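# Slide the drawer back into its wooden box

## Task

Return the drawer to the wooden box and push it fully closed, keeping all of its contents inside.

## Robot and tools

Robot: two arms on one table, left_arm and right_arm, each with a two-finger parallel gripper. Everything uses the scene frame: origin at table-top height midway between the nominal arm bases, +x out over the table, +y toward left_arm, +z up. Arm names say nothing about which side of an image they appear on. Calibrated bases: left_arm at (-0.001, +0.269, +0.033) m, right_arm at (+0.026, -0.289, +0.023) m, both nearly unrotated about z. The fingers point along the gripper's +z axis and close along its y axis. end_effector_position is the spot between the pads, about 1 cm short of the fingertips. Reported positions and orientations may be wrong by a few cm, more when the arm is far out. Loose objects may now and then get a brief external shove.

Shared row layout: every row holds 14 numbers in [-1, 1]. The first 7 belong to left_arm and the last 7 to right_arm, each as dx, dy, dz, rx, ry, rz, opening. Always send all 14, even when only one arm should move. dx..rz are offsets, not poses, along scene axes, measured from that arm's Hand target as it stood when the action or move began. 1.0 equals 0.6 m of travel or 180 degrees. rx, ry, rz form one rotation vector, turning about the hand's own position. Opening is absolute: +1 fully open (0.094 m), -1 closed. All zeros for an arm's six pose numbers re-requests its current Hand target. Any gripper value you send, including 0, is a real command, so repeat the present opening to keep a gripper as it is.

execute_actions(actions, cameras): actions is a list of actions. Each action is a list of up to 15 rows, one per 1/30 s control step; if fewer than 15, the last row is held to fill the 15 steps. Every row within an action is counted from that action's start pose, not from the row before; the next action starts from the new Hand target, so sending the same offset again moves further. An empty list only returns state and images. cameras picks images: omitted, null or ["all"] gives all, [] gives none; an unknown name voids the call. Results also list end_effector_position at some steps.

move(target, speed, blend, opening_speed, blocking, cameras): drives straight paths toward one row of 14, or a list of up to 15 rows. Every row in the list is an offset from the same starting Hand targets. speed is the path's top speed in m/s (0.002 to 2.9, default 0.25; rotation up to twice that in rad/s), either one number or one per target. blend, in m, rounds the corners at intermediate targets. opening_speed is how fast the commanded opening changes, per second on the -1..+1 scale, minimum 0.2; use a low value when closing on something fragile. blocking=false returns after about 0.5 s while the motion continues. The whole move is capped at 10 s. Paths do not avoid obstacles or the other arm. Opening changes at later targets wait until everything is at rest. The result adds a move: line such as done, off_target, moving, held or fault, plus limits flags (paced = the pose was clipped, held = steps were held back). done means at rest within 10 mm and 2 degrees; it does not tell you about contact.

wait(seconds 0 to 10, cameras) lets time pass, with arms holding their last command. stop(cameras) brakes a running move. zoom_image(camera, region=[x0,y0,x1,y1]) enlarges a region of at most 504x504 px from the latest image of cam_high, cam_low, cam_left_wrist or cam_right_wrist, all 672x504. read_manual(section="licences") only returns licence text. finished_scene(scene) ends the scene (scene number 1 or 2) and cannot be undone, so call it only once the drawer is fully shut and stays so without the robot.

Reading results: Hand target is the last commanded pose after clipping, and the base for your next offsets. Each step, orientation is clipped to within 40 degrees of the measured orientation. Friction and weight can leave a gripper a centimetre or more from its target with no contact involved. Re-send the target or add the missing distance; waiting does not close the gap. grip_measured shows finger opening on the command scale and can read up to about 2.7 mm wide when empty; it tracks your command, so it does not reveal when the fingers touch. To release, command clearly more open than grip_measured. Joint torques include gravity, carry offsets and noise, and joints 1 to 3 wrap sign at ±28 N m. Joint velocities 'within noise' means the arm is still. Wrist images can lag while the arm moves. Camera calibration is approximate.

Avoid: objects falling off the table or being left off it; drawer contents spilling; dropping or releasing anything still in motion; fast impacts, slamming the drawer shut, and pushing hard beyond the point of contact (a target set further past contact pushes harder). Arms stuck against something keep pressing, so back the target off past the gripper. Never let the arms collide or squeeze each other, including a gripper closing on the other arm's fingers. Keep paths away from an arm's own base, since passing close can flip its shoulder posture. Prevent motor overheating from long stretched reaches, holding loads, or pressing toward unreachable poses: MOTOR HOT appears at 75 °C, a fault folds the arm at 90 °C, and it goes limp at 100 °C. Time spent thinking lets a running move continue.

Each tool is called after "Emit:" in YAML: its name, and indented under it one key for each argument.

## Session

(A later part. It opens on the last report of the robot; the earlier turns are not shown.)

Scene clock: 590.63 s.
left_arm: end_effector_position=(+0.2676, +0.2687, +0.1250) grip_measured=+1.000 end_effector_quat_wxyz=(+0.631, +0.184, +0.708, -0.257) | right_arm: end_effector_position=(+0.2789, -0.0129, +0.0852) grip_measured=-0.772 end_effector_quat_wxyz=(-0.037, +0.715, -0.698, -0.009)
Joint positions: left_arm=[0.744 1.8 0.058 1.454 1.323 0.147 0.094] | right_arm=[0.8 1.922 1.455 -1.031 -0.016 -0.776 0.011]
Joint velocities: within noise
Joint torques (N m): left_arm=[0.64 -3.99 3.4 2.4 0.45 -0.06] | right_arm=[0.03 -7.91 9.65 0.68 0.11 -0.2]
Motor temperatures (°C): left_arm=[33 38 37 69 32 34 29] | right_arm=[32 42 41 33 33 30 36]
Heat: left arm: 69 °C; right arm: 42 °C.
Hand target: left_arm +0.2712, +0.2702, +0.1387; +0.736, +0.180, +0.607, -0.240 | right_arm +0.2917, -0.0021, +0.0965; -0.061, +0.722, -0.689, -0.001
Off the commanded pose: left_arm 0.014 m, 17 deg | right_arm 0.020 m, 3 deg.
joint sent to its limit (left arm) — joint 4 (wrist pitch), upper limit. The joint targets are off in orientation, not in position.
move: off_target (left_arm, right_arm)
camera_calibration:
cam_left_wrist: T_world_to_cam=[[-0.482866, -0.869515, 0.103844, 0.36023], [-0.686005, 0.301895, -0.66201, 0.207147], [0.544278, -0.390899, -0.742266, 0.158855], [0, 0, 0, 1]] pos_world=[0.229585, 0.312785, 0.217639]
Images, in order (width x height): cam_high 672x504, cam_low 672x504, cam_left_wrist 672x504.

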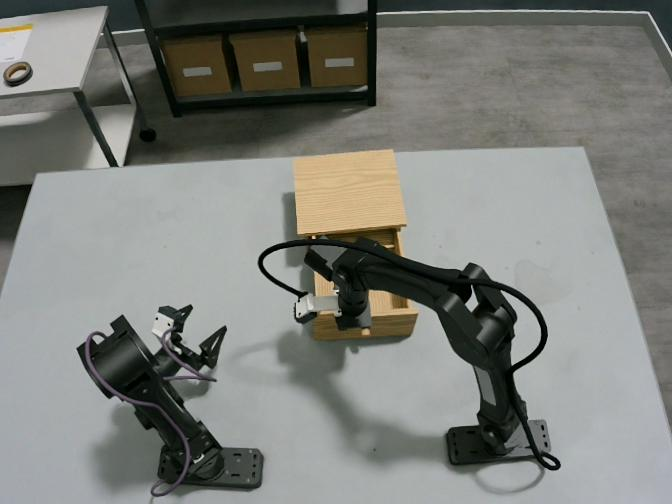

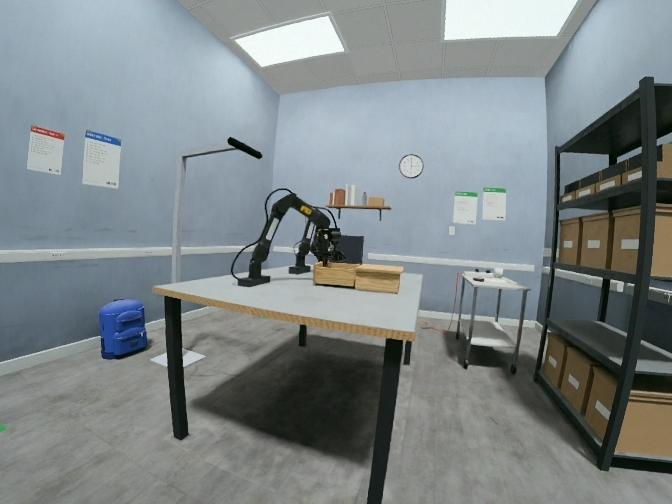

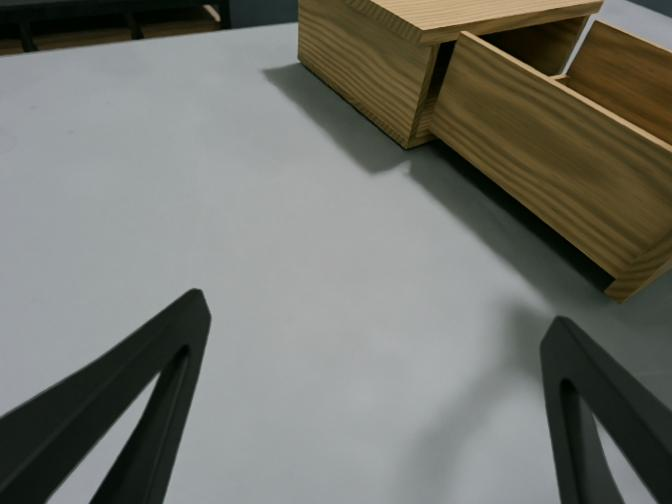

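Emit:
move:
  target:
    - [0,0,0,0,0,0,1,-0.009,0.0098,0.001,-0.014,0,0.002,-1]
  speed: 0.08
  cameras: ["cam_high","cam_left_wrist","cam_low"]

Emit:
zoom_image:
  camera: "cam_left_wrist"
  region: [390, 10, 490, 160]

Emit:
zoom_image:
  camera: "cam_low"
  region: [340, 258, 375, 294]

Emit:
zoom_image:
  camera: "cam_high"
  region: [370, 215, 415, 260]

Scene clock: 602.50 s.
left_arm: end_effector_position=(+0.2676, +0.2687, +0.1250) grip_measured=+1.000 end_effector_quat_wxyz=(+0.631, +0.184, +0.708, -0.257) | right_arm: end_effector_position=(+0.2685, -0.0033, +0.0852) grip_measured=-0.772 end_effector_quat_wxyz=(-0.021, +0.730, -0.683, -0.005)
Joint positions: left_arm=[0.744 1.8 0.058 1.454 1.323 0.147 0.094] | right_arm=[0.842 1.952 1.5 -1.077 -0.008 -0.776 0.011]
Joint velocities: within noise
Joint torques (N m): left_arm=[0.62 -3.99 3.37 2.4 0.45 -0.05] | right_arm=[0.03 -8.03 10.09 0.6 0.33 0.09]
Motor temperatures (°C): left_arm=[33 38 37 69 32 34 29] | right_arm=[32 41 41 33 33 30 36]
Heat: left arm: 69 °C; right arm: 41 °C.
Hand target: left_arm +0.2712, +0.2702, +0.1387; +0.736, +0.180, +0.607, -0.240 | right_arm +0.2863, +0.0038, +0.0971; -0.045, +0.725, -0.687, +0.014
Off the commanded pose: left_arm 0.014 m, 17 deg | right_arm 0.023 m, 4 deg.
joint sent to its limit (left arm) — joint 4 (wrist pitch), upper limit. The joint targets are off in orientation, not in position.
move: off_target (left_arm, right_arm)
camera_calibration:
cam_left_wrist: T_world_to_cam=[[-0.482866, -0.869515, 0.103844, 0.36023], [-0.686005, 0.301895, -0.66201, 0.207147], [0.544278, -0.390899, -0.742266, 0.158855], [0, 0, 0, 1]] pos_world=[0.229585, 0.312785, 0.217639]
Images, in order (width x height): cam_high 672x504, cam_low 672x504, cam_left_wrist 672x504.

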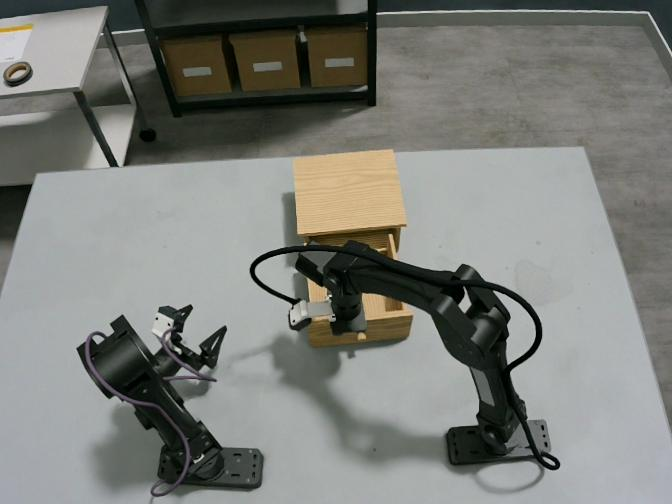

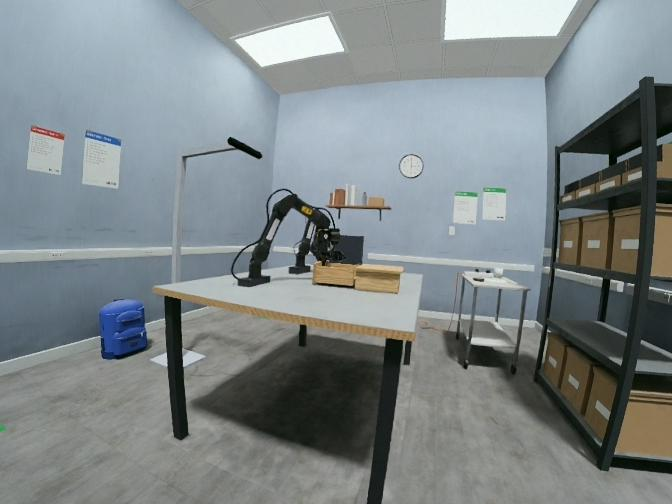

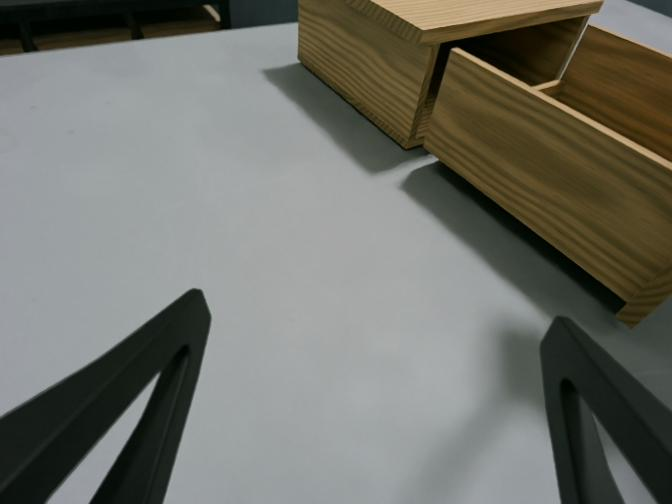

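Scaled by 3.360 from the camera's 672x504 image, which has a finer 960x720 frame.

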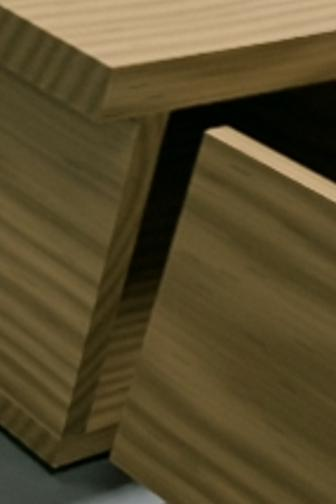

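Scaled by 14.000 from the camera's 672x504 image, which has a finer 960x720 frame.

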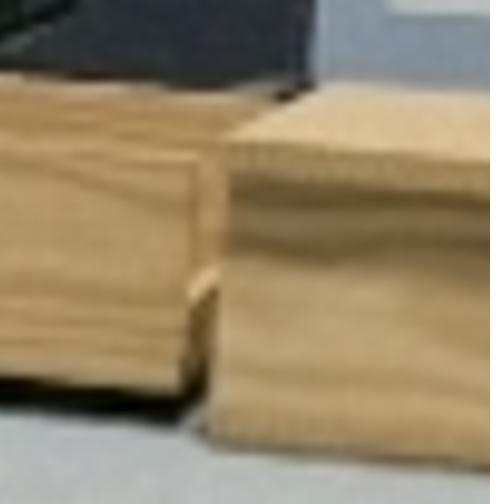

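Scaled by 11.200 from the camera's 672x504 image, which has a finer 960x720 frame.

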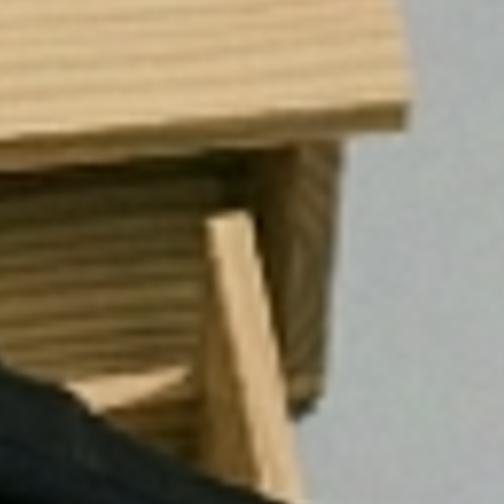

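Emit:
move:
  target:
    - [0,0,0,0,0,0,1,0.0057,-0.0068,0,-0.007,0,0,-1]
    - [0,0,0,0,0,0,1,0.0557,-0.0065,0,-0.007,0,0,-1]
  speed: 0.05
  cameras: ["cam_high","cam_left_wrist","cam_low"]

Emit:
zoom_image:
  camera: "cam_left_wrist"
  region: [390, 10, 490, 160]

Emit:
zoom_image:
  camera: "cam_low"
  region: [340, 258, 375, 294]

Emit:
zoom_image:
  camera: "cam_high"
  region: [370, 215, 415, 260]

Scene clock: 622.50 s.
left_arm: end_effector_position=(+0.2676, +0.2687, +0.1250) grip_measured=+1.000 end_effector_quat_wxyz=(+0.631, +0.184, +0.708, -0.257) | right_arm: end_effector_position=(+0.2897, -0.0088, +0.0855) grip_measured=-0.772 end_effector_quat_wxyz=(+0.005, +0.732, -0.681, +0.000)
Joint positions: left_arm=[0.744 1.8 0.058 1.454 1.323 0.147 0.094] | right_arm=[0.794 2.038 1.626 -1.167 -0.001 -0.831 0.011]
Joint velocities: within noise
Joint torques (N m): left_arm=[0.64 -3.97 3.41 2.4 0.44 -0.06] | right_arm=[-1.37 -8.42 10.5 0.8 0.36 -0.1]
Motor temperatures (°C): left_arm=[33 38 37 69 32 34 29] | right_arm=[32 42 42 32 34 30 36]
Heat: left arm: 69 °C; right arm: 42 °C.
Hand target: left_arm +0.2712, +0.2702, +0.1387; +0.736, +0.180, +0.607, -0.240 | right_arm +0.3197, -0.0001, +0.0971; -0.037, +0.726, -0.686, +0.022
Off the commanded pose: left_arm 0.014 m, 17 deg | right_arm 0.033 m, 6 deg.
joint sent to its limit (left arm) — joint 4 (wrist pitch), upper limit. The joint targets are off in orientation, not in position.
move: off_target (left_arm, right_arm)
camera_calibration:
cam_left_wrist: T_world_to_cam=[[-0.482866, -0.869515, 0.103844, 0.36023], [-0.686005, 0.301895, -0.66201, 0.207147], [0.544278, -0.390899, -0.742266, 0.158855], [0, 0, 0, 1]] pos_world=[0.229585, 0.312785, 0.217639]
Images, in order (width x height): cam_high 672x504, cam_low 672x504, cam_left_wrist 672x504.

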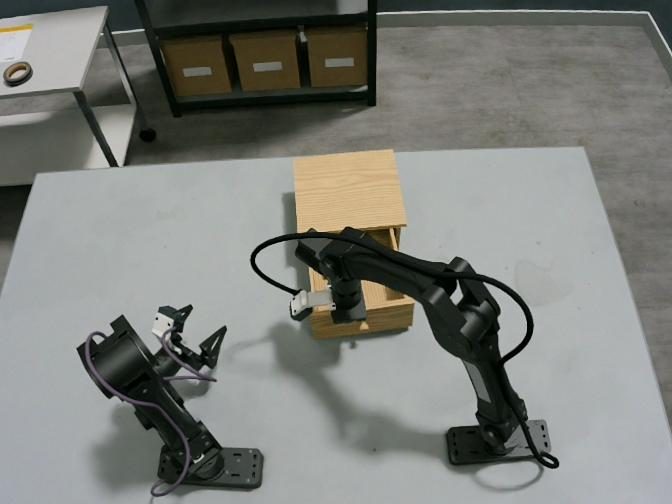

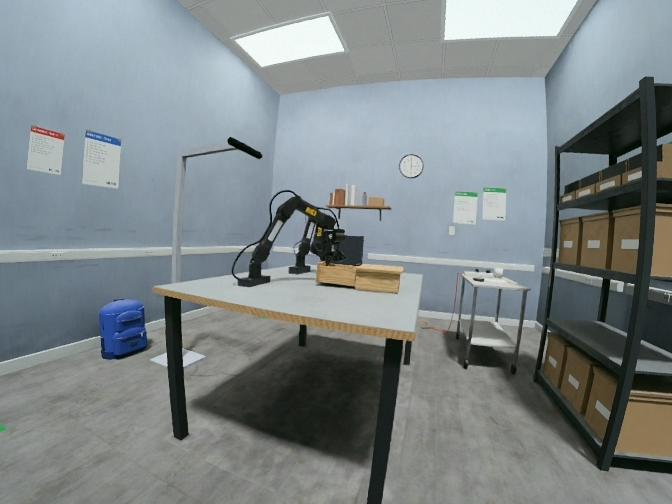

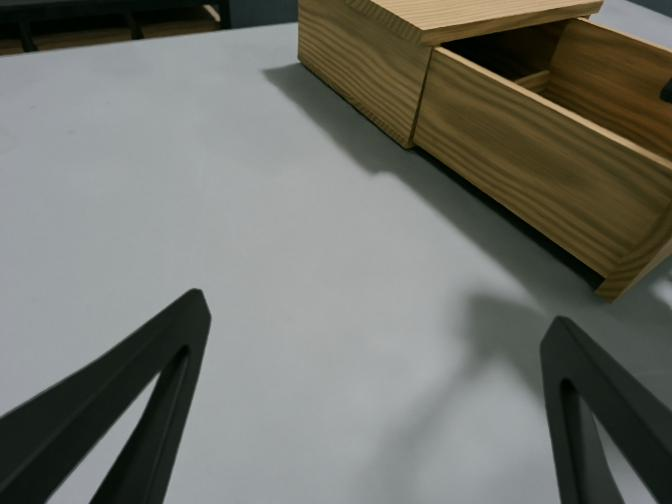

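Scaled by 3.360 from the camera's 672x504 image, which has a finer 960x720 frame.

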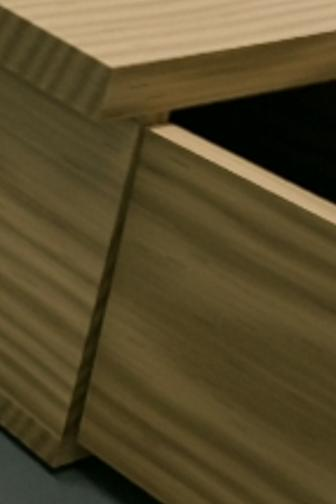

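Scaled by 14.000 from the camera's 672x504 image, which has a finer 960x720 frame.

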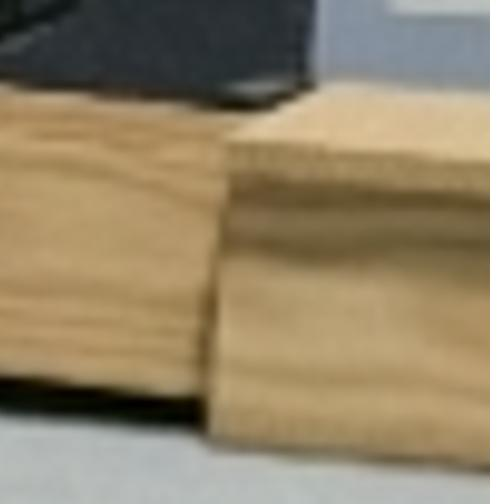

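Scaled by 11.200 from the camera's 672x504 image, which has a finer 960x720 frame.

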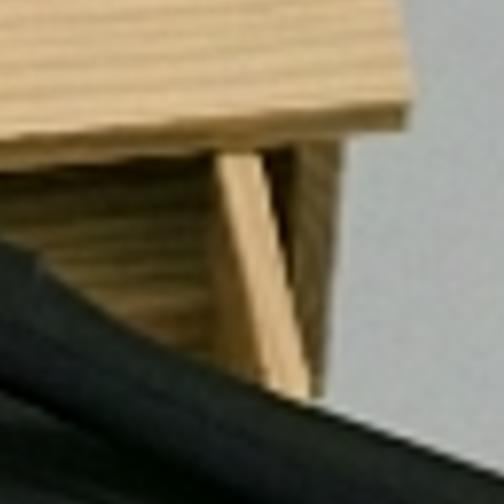

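Emit:
move:
  target:
    - [0,0,0,0,0,0,1,0,-0.003,0.01,0.012,-0.004,-0.010,-1]
  speed: 0.05
  cameras: ["cam_high","cam_left_wrist","cam_low"]

Emit:
zoom_image:
  camera: "cam_left_wrist"
  region: [390, 10, 490, 160]

Emit:
zoom_image:
  camera: "cam_low"
  region: [340, 258, 375, 294]

Emit:
zoom_image:
  camera: "cam_high"
  region: [370, 215, 415, 260]

Scene clock: 640.27 s.
left_arm: end_effector_position=(+0.2676, +0.2687, +0.1250) grip_measured=+1.000 end_effector_quat_wxyz=(+0.631, +0.184, +0.708, -0.257) | right_arm: end_effector_position=(+0.2898, -0.0089, +0.0855) grip_measured=-0.772 end_effector_quat_wxyz=(+0.005, +0.731, -0.683, -0.005)
Joint positions: left_arm=[0.744 1.8 0.058 1.454 1.323 0.147 0.094] | right_arm=[0.79 2.038 1.626 -1.167 -0.01 -0.831 0.011]
Joint velocities: within noise
Joint torques (N m): left_arm=[0.64 -3.99 3.4 2.4 0.45 -0.06] | right_arm=[-1.94 -11.37 7.51 1.07 0.29 0.18]
Motor temperatures (°C): left_arm=[33 38 37 70 32 34 29] | right_arm=[32 42 42 32 34 30 36]
Heat: left arm: 70 °C; right arm: 42 °C.
Hand target: left_arm +0.2712, +0.2702, +0.1387; +0.736, +0.180, +0.607, -0.240 | right_arm +0.3197, -0.0019, +0.1031; -0.055, +0.714, -0.698, +0.014
Off the commanded pose: left_arm 0.014 m, 17 deg | right_arm 0.035 m, 8 deg.
joint sent to its limit (left arm) — joint 4 (wrist pitch), upper limit. The joint targets are off in orientation, not in position.
move: off_target (left_arm, right_arm)
camera_calibration:
cam_left_wrist: T_world_to_cam=[[-0.482866, -0.869515, 0.103844, 0.36023], [-0.686005, 0.301895, -0.66201, 0.207147], [0.544278, -0.390899, -0.742266, 0.158855], [0, 0, 0, 1]] pos_world=[0.229585, 0.312785, 0.217639]
Images, in order (width x height): cam_high 672x504, cam_low 672x504, cam_left_wrist 672x504.

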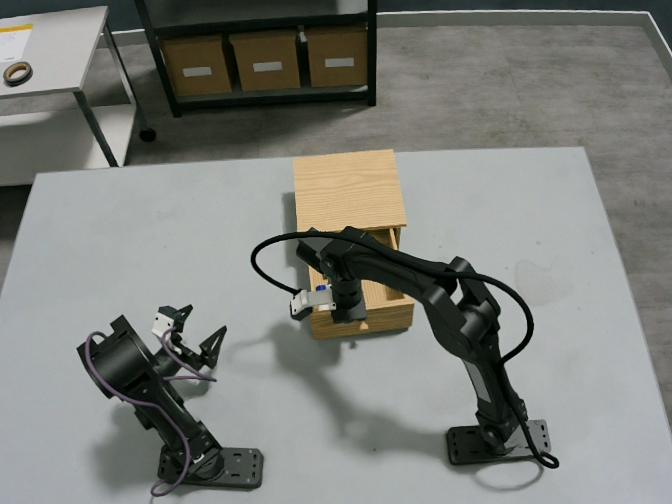

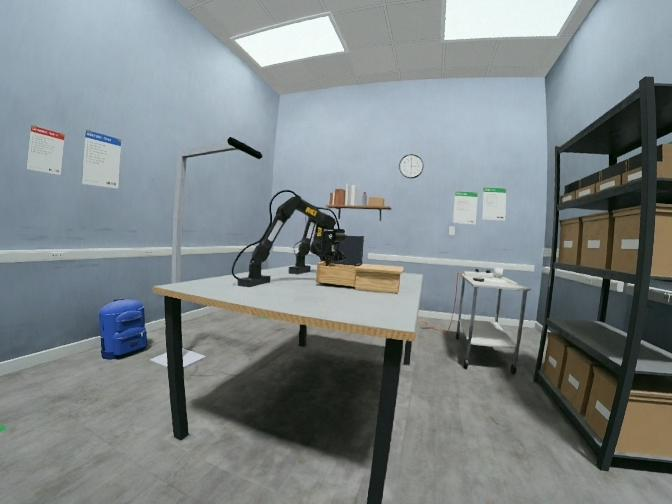

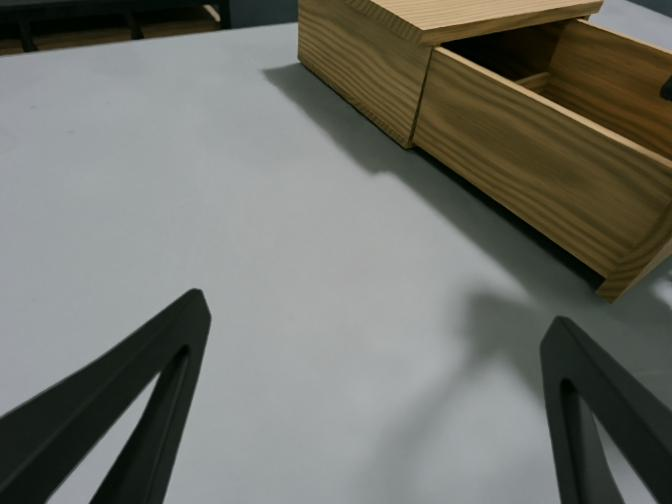

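Scaled by 3.360 from the camera's 672x504 image, which has a finer 960x720 frame.

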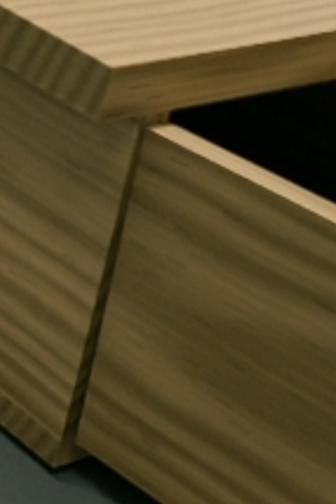

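Scaled by 14.000 from the camera's 672x504 image, which has a finer 960x720 frame.

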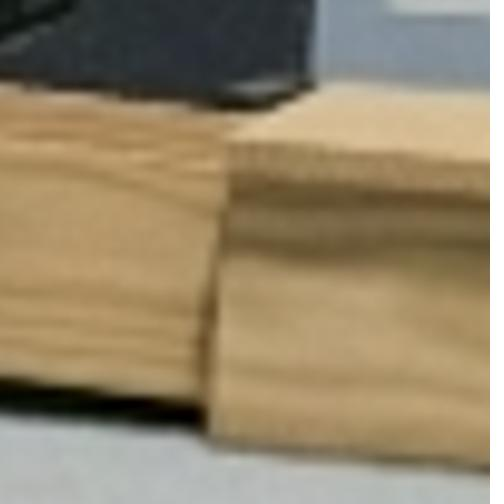

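Scaled by 11.200 from the camera's 672x504 image, which has a finer 960x720 frame.

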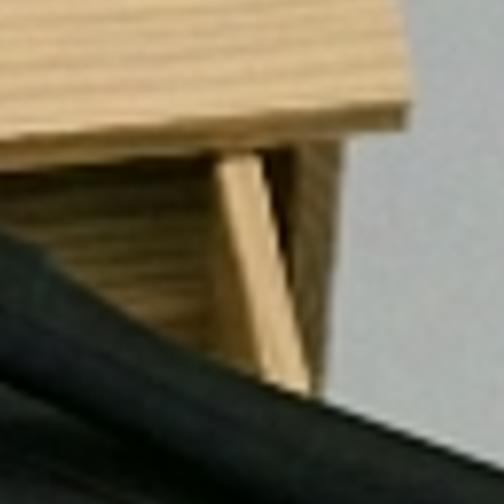

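Emit:
move:
  target:
    - [0,0,0,0,0,0,1,-0.058,-0.004,0.0,0,0,0,-1]
  speed: 0.05
  cameras: ["cam_high","cam_left_wrist","cam_low"]

Emit:
zoom_image:
  camera: "cam_left_wrist"
  region: [390, 10, 490, 160]

Emit:
zoom_image:
  camera: "cam_low"
  region: [340, 258, 375, 294]

Emit:
zoom_image:
  camera: "cam_high"
  region: [370, 215, 415, 260]

Scene clock: 649.70 s.
left_arm: end_effector_position=(+0.2676, +0.2687, +0.1250) grip_measured=+1.000 end_effector_quat_wxyz=(+0.631, +0.184, +0.708, -0.257) | right_arm: end_effector_position=(+0.2709, -0.0104, +0.0788) grip_measured=-0.772 end_effector_quat_wxyz=(+0.001, +0.721, -0.693, +0.000)
Joint positions: left_arm=[0.744 1.8 0.058 1.454 1.323 0.147 0.094] | right_arm=[0.828 1.983 1.518 -1.107 -0.001 -0.765 0.011]
Joint velocities: within noise
Joint torques (N m): left_arm=[0.62 -3.99 3.41 2.39 0.45 -0.06] | right_arm=[0.36 -13.89 5.22 0.89 0.26 0.14]
Motor temperatures (°C): left_arm=[33 38 37 70 32 34 29] | right_arm=[32 43 41 33 34 30 36]
Heat: left arm: 70 °C; right arm: 43 °C.
Hand target: left_arm +0.2712, +0.2702, +0.1387; +0.736, +0.180, +0.607, -0.240 | right_arm +0.2849, -0.0043, +0.1031; -0.055, +0.714, -0.698, +0.014
Off the commanded pose: left_arm 0.014 m, 17 deg | right_arm 0.029 m, 7 deg.
joint sent to its limit (left arm) — joint 4 (wrist pitch), upper limit. The joint targets are off in orientation, not in position.
move: off_target (left_arm, right_arm)
camera_calibration:
cam_left_wrist: T_world_to_cam=[[-0.482866, -0.869515, 0.103844, 0.36023], [-0.686005, 0.301895, -0.66201, 0.207147], [0.544278, -0.390899, -0.742266, 0.158855], [0, 0, 0, 1]] pos_world=[0.229585, 0.312785, 0.217639]
Images, in order (width x height): cam_high 672x504, cam_low 672x504, cam_left_wrist 672x504.

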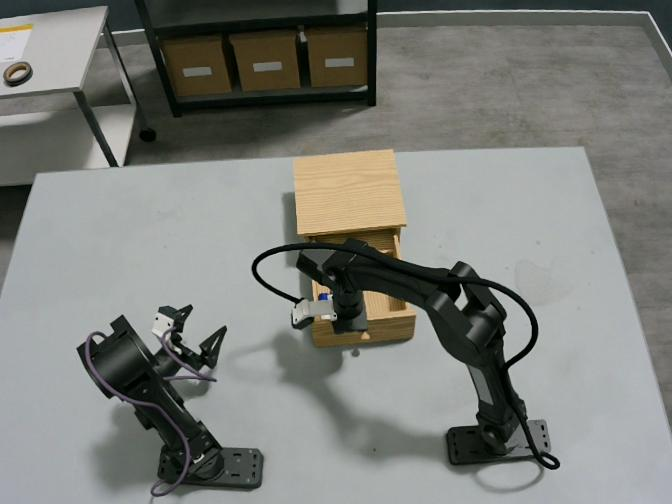

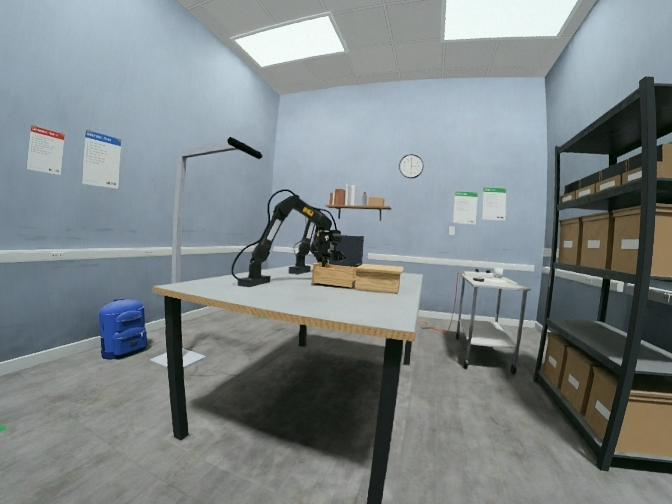

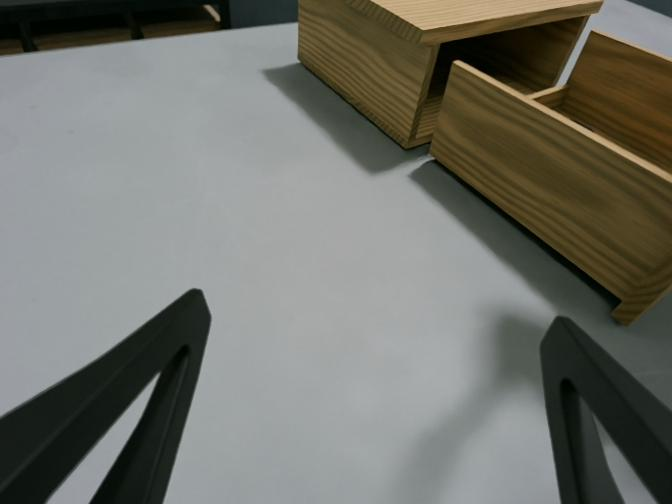

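Scaled by 3.360 from the camera's 672x504 image, which has a finer 960x720 frame.

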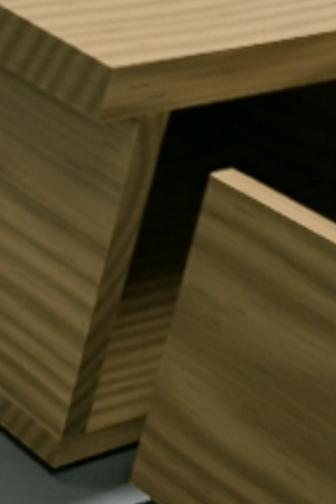

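Scaled by 14.000 from the camera's 672x504 image, which has a finer 960x720 frame.

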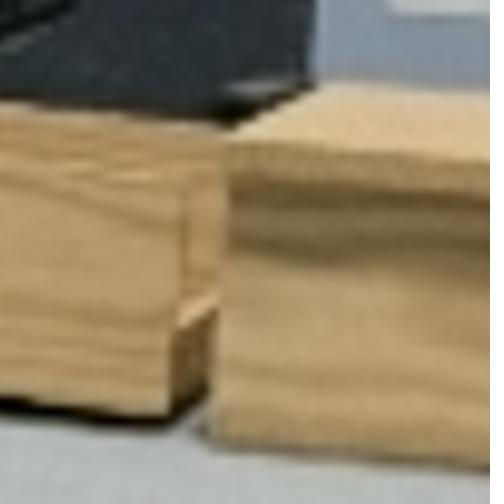

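Scaled by 11.200 from the camera's 672x504 image, which has a finer 960x720 frame.

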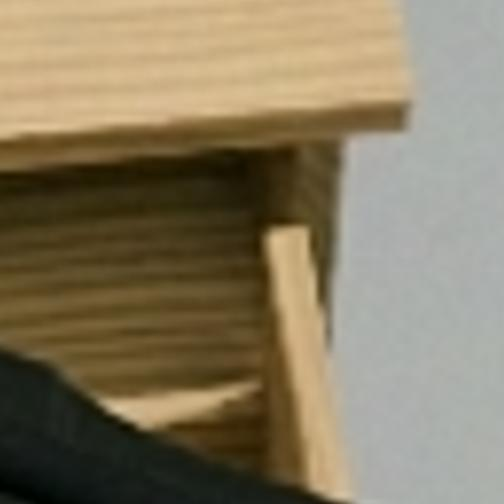

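Emit:
move:
  target:
    - [0,0,0,0,0,0,1,0.01,0.0085,0.006,0,-0.004,0,-1]
    - [0,0,0,0,0,0,1,0.058,0.0065,0.006,0,-0.004,0,-1]
  speed: 0.05
  cameras: ["cam_high","cam_left_wrist","cam_low"]

Emit:
zoom_image:
  camera: "cam_left_wrist"
  region: [390, 10, 490, 160]

Emit:
zoom_image:
  camera: "cam_low"
  region: [340, 258, 375, 294]

Emit:
zoom_image:
  camera: "cam_high"
  region: [370, 215, 415, 260]

Scene clock: 658.53 s.
left_arm: end_effector_position=(+0.2676, +0.2687, +0.1250) grip_measured=+1.000 end_effector_quat_wxyz=(+0.631, +0.184, +0.708, -0.257) | right_arm: end_effector_position=(+0.2886, -0.0108, +0.0927) grip_measured=-0.772 end_effector_quat_wxyz=(-0.012, +0.719, -0.695, +0.000)
Joint positions: left_arm=[0.744 1.8 0.058 1.454 1.323 0.147 0.094] | right_arm=[0.793 1.992 1.587 -1.141 -0.001 -0.795 0.011]
Joint velocities: within noise
Joint torques (N m): left_arm=[0.61 -3.99 3.4 2.39 0.45 -0.05] | right_arm=[-1.57 -8.23 10.8 0.91 0.32 -0.17]
Motor temperatures (°C): left_arm=[33 38 37 70 32 34 29] | right_arm=[32 44 40 33 34 30 36]
Heat: left arm: 70 °C; right arm: 44 °C.
Hand target: left_arm +0.2712, +0.2702, +0.1387; +0.736, +0.180, +0.607, -0.240 | right_arm +0.3197, -0.0004, +0.1067; -0.059, +0.714, -0.697, +0.019
Off the commanded pose: left_arm 0.014 m, 17 deg | right_arm 0.036 m, 6 deg.
joint sent to its limit (left arm) — joint 4 (wrist pitch), upper limit. The joint targets are off in orientation, not in position.
move: off_target (left_arm, right_arm)
camera_calibration:
cam_left_wrist: T_world_to_cam=[[-0.482866, -0.869515, 0.103844, 0.36023], [-0.686005, 0.301895, -0.66201, 0.207147], [0.544278, -0.390899, -0.742266, 0.158855], [0, 0, 0, 1]] pos_world=[0.229585, 0.312785, 0.217639]
Images, in order (width x height): cam_high 672x504, cam_low 672x504, cam_left_wrist 672x504.

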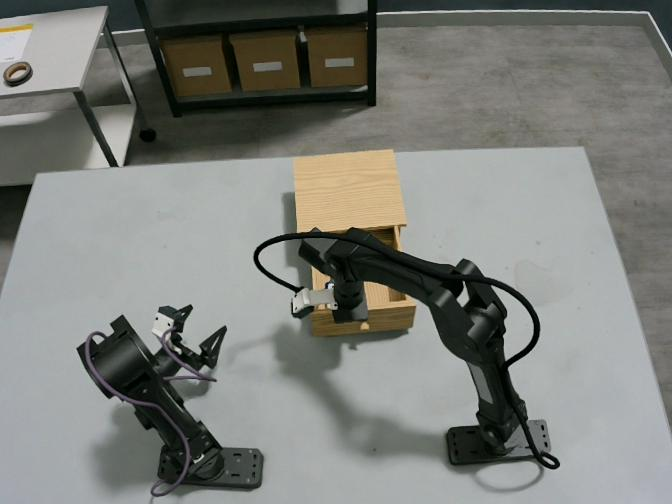

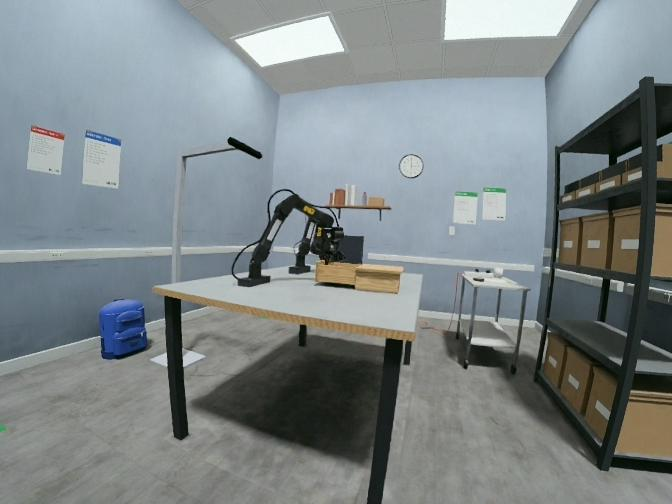

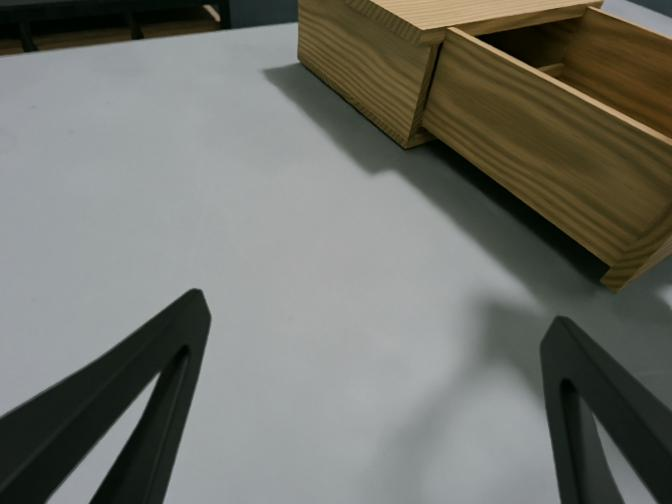

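Scaled by 3.360 from the camera's 672x504 image, which has a finer 960x720 frame.

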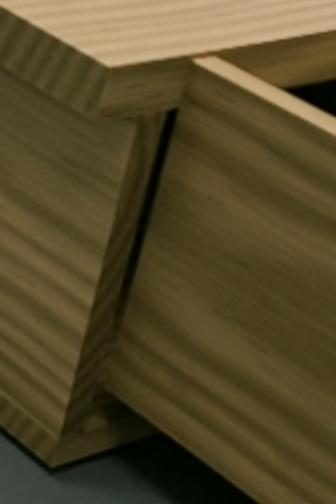

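Scaled by 14.000 from the camera's 672x504 image, which has a finer 960x720 frame.

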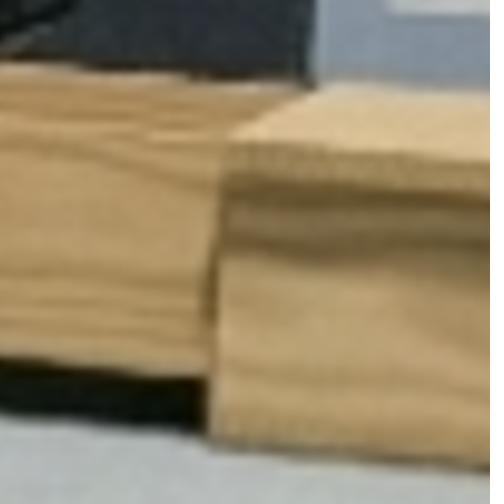

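Scaled by 11.200 from the camera's 672x504 image, which has a finer 960x720 frame.

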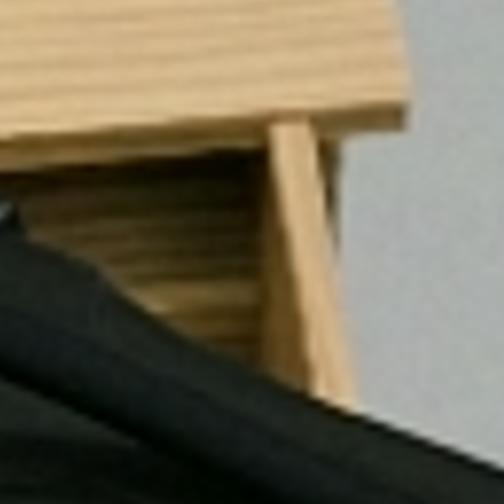

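Emit:
move:
  target:
    - [0,0,0,0,0,0,1,-0.058,-0.0105,-0.0135,0,0.002,0.0035,-1]
    - [0,0,0,0,0,0,1,-0.048,0.002,-0.0135,0,0.002,0.0035,-1]
    - [0,0,0,0,0,0,1,0.0,0.0,-0.0135,0,0.002,0.0035,-1]
  speed: 0.05
  cameras: ["cam_high","cam_left_wrist","cam_low"]

Emit:
zoom_image:
  camera: "cam_left_wrist"
  region: [390, 10, 490, 160]

Emit:
zoom_image:
  camera: "cam_low"
  region: [340, 258, 375, 294]

Emit:
zoom_image:
  camera: "cam_high"
  region: [370, 215, 415, 260]

Scene clock: 672.07 s.
left_arm: end_effector_position=(+0.2676, +0.2687, +0.1250) grip_measured=+1.000 end_effector_quat_wxyz=(+0.631, +0.184, +0.708, -0.257) | right_arm: end_effector_position=(+0.2886, -0.0092, +0.0864) grip_measured=-0.772 end_effector_quat_wxyz=(-0.014, +0.719, -0.695, -0.004)
Joint positions: left_arm=[0.744 1.8 0.058 1.454 1.323 0.147 0.094] | right_arm=[0.793 1.998 1.57 -1.115 -0.007 -0.795 0.011]
Joint velocities: within noise
Joint torques (N m): left_arm=[0.64 -3.99 3.4 2.4 0.45 -0.05] | right_arm=[-1.76 -8.08 10.54 0.89 0.32 -0.23]
Motor temperatures (°C): left_arm=[33 38 37 70 32 34 29] | right_arm=[32 43 42 33 34 30 36]
Heat: left arm: 70 °C; right arm: 43 °C.
Hand target: left_arm +0.2712, +0.2702, +0.1387; +0.736, +0.180, +0.607, -0.240 | right_arm +0.3197, -0.0004, +0.0986; -0.057, +0.718, -0.694, +0.016
Off the commanded pose: left_arm 0.014 m, 17 deg | right_arm 0.035 m, 5 deg.
joint sent to its limit (left arm) — joint 4 (wrist pitch), upper limit. The joint targets are off in orientation, not in position.
move: off_target (left_arm, right_arm)
camera_calibration:
cam_left_wrist: T_world_to_cam=[[-0.482866, -0.869515, 0.103844, 0.36023], [-0.686005, 0.301895, -0.66201, 0.207147], [0.544278, -0.390899, -0.742266, 0.158855], [0, 0, 0, 1]] pos_world=[0.229585, 0.312785, 0.217639]
Images, in order (width x height): cam_high 672x504, cam_low 672x504, cam_left_wrist 672x504.

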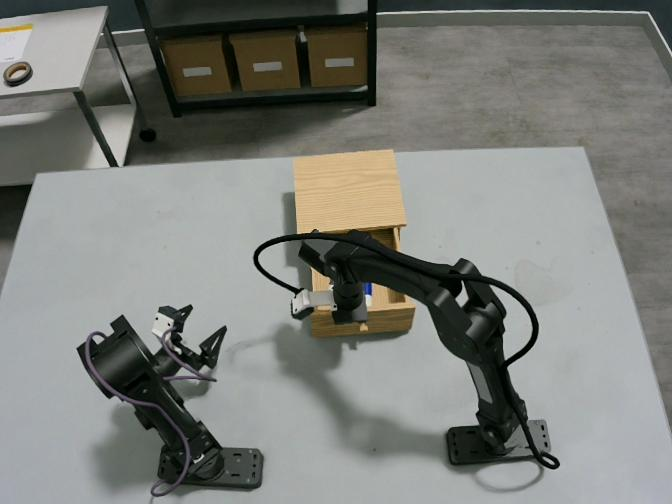

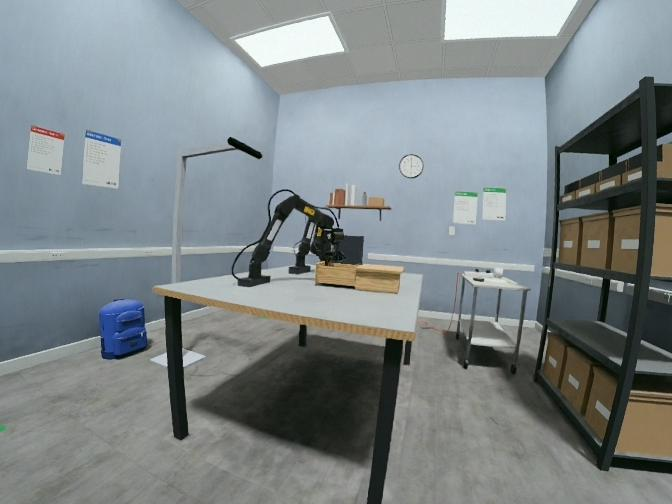

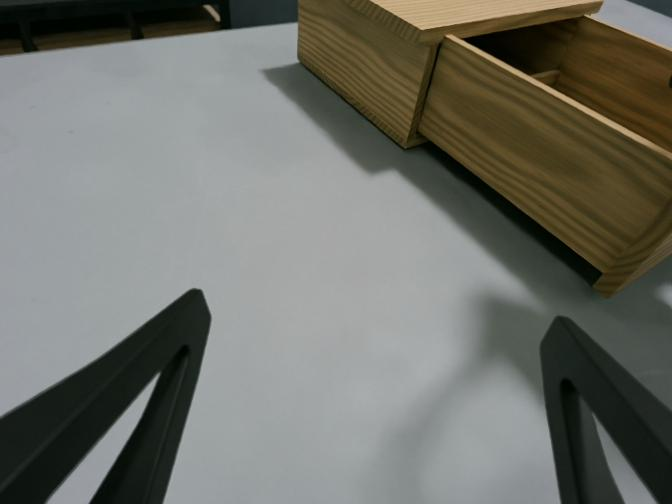

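Scaled by 3.360 from the camera's 672x504 image, which has a finer 960x720 frame.

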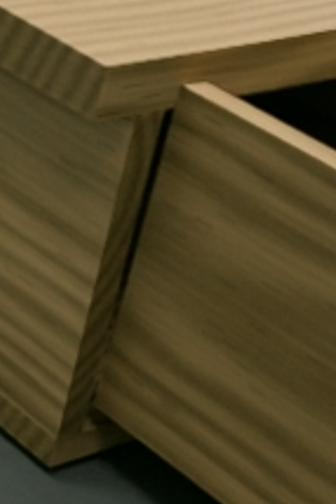

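Scaled by 14.000 from the camera's 672x504 image, which has a finer 960x720 frame.

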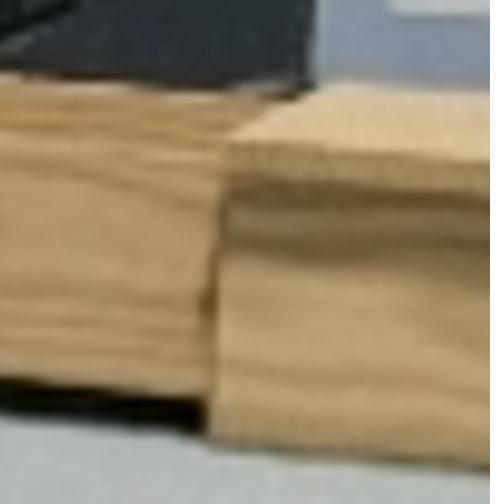

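Scaled by 11.200 from the camera's 672x504 image, which has a finer 960x720 frame.

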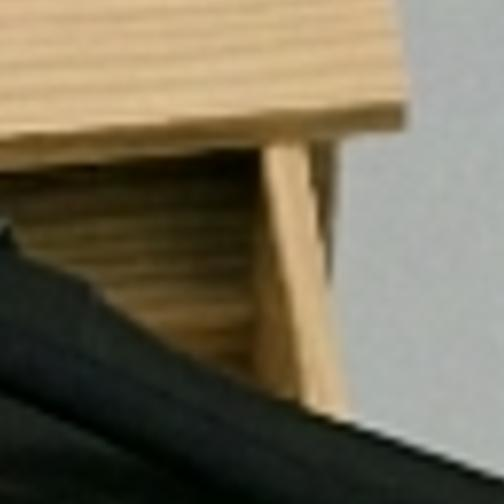

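Emit:
move:
  target:
    - [0,0,0,0,0,0,1,-0.058,-0.0105,-0.002,-0.010,0.001,0.003,-1]
    - [0,0,0,0,0,0,1,-0.048,0.003,-0.002,-0.01,0.001,0.003,-1]
    - [0,0,0,0,0,0,1,0.0,0.002,-0.002,-0.01,0.001,0.003,-1]
  speed: 0.05
  cameras: ["cam_high","cam_left_wrist","cam_low"]

Emit:
zoom_image:
  camera: "cam_left_wrist"
  region: [390, 10, 490, 160]

Emit:
zoom_image:
  camera: "cam_low"
  region: [340, 258, 375, 294]

Emit:
zoom_image:
  camera: "cam_high"
  region: [370, 215, 415, 260]

Scene clock: 695.37 s.
left_arm: end_effector_position=(+0.2676, +0.2687, +0.1250) grip_measured=+1.000 end_effector_quat_wxyz=(+0.631, +0.184, +0.708, -0.257) | right_arm: end_effector_position=(+0.2884, -0.0062, +0.0854) grip_measured=-0.772 end_effector_quat_wxyz=(-0.004, +0.720, -0.694, +0.002)
Joint positions: left_arm=[0.744 1.8 0.058 1.454 1.323 0.147 0.094] | right_arm=[0.803 2.026 1.607 -1.144 0.004 -0.787 0.011]
Joint velocities: within noise
Joint torques (N m): left_arm=[0.62 -3.99 3.37 2.4 0.44 -0.06] | right_arm=[-1.77 -8.39 10.51 0.8 0.39 -0.34]
Motor temperatures (°C): left_arm=[33 38 37 71 32 34 29] | right_arm=[32 43 42 33 34 30 36]
Heat: left arm: 71 °C; right arm: 43 °C.
Hand target: left_arm +0.2712, +0.2702, +0.1387; +0.736, +0.180, +0.607, -0.240 | right_arm +0.3197, +0.0008, +0.0974; -0.045, +0.722, -0.690, +0.026
Off the commanded pose: left_arm 0.014 m, 17 deg | right_arm 0.034 m, 5 deg.
joint sent to its limit (left arm) — joint 4 (wrist pitch), upper limit. The joint targets are off in orientation, not in position.
move: off_target (left_arm, right_arm)
camera_calibration:
cam_left_wrist: T_world_to_cam=[[-0.482866, -0.869515, 0.103844, 0.36023], [-0.686005, 0.301895, -0.66201, 0.207147], [0.544278, -0.390899, -0.742266, 0.158855], [0, 0, 0, 1]] pos_world=[0.229585, 0.312785, 0.217639]
Images, in order (width x height): cam_high 672x504, cam_low 672x504, cam_left_wrist 672x504.

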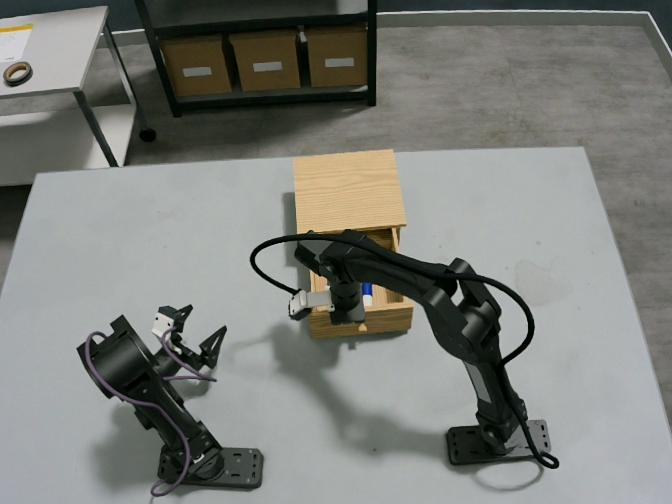

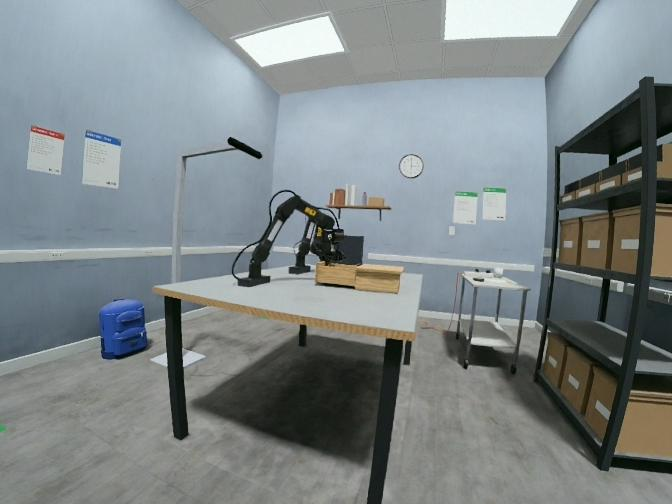

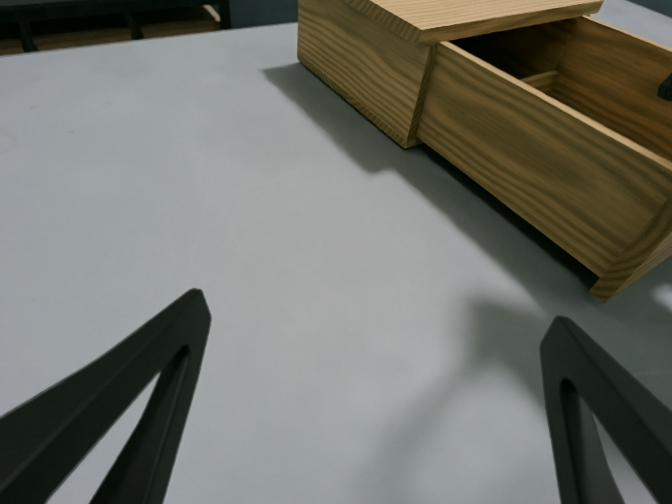

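Scaled by 3.360 from the camera's 672x504 image, which has a finer 960x720 frame.

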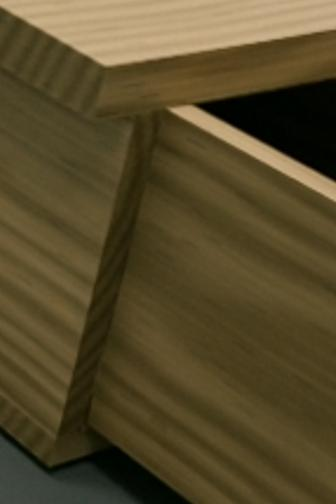

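Scaled by 14.000 from the camera's 672x504 image, which has a finer 960x720 frame.

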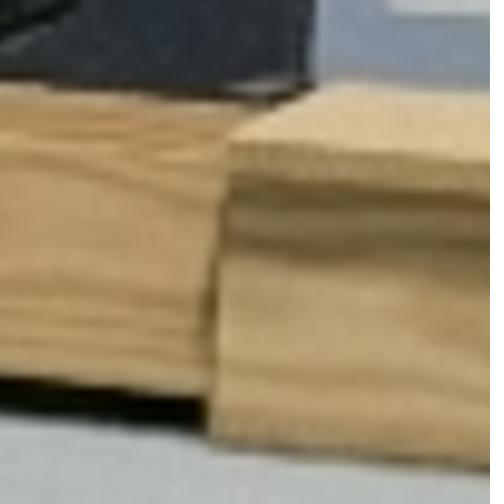

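Scaled by 11.200 from the camera's 672x504 image, which has a finer 960x720 frame.

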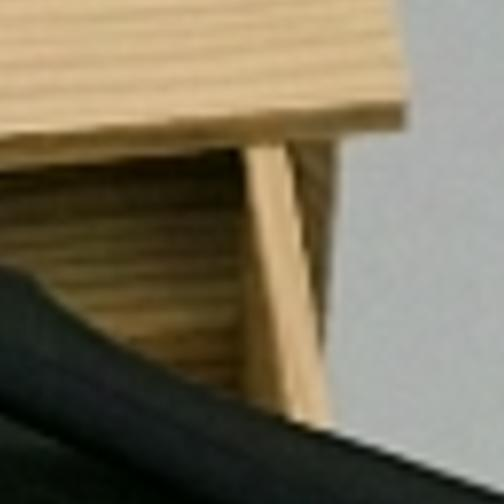

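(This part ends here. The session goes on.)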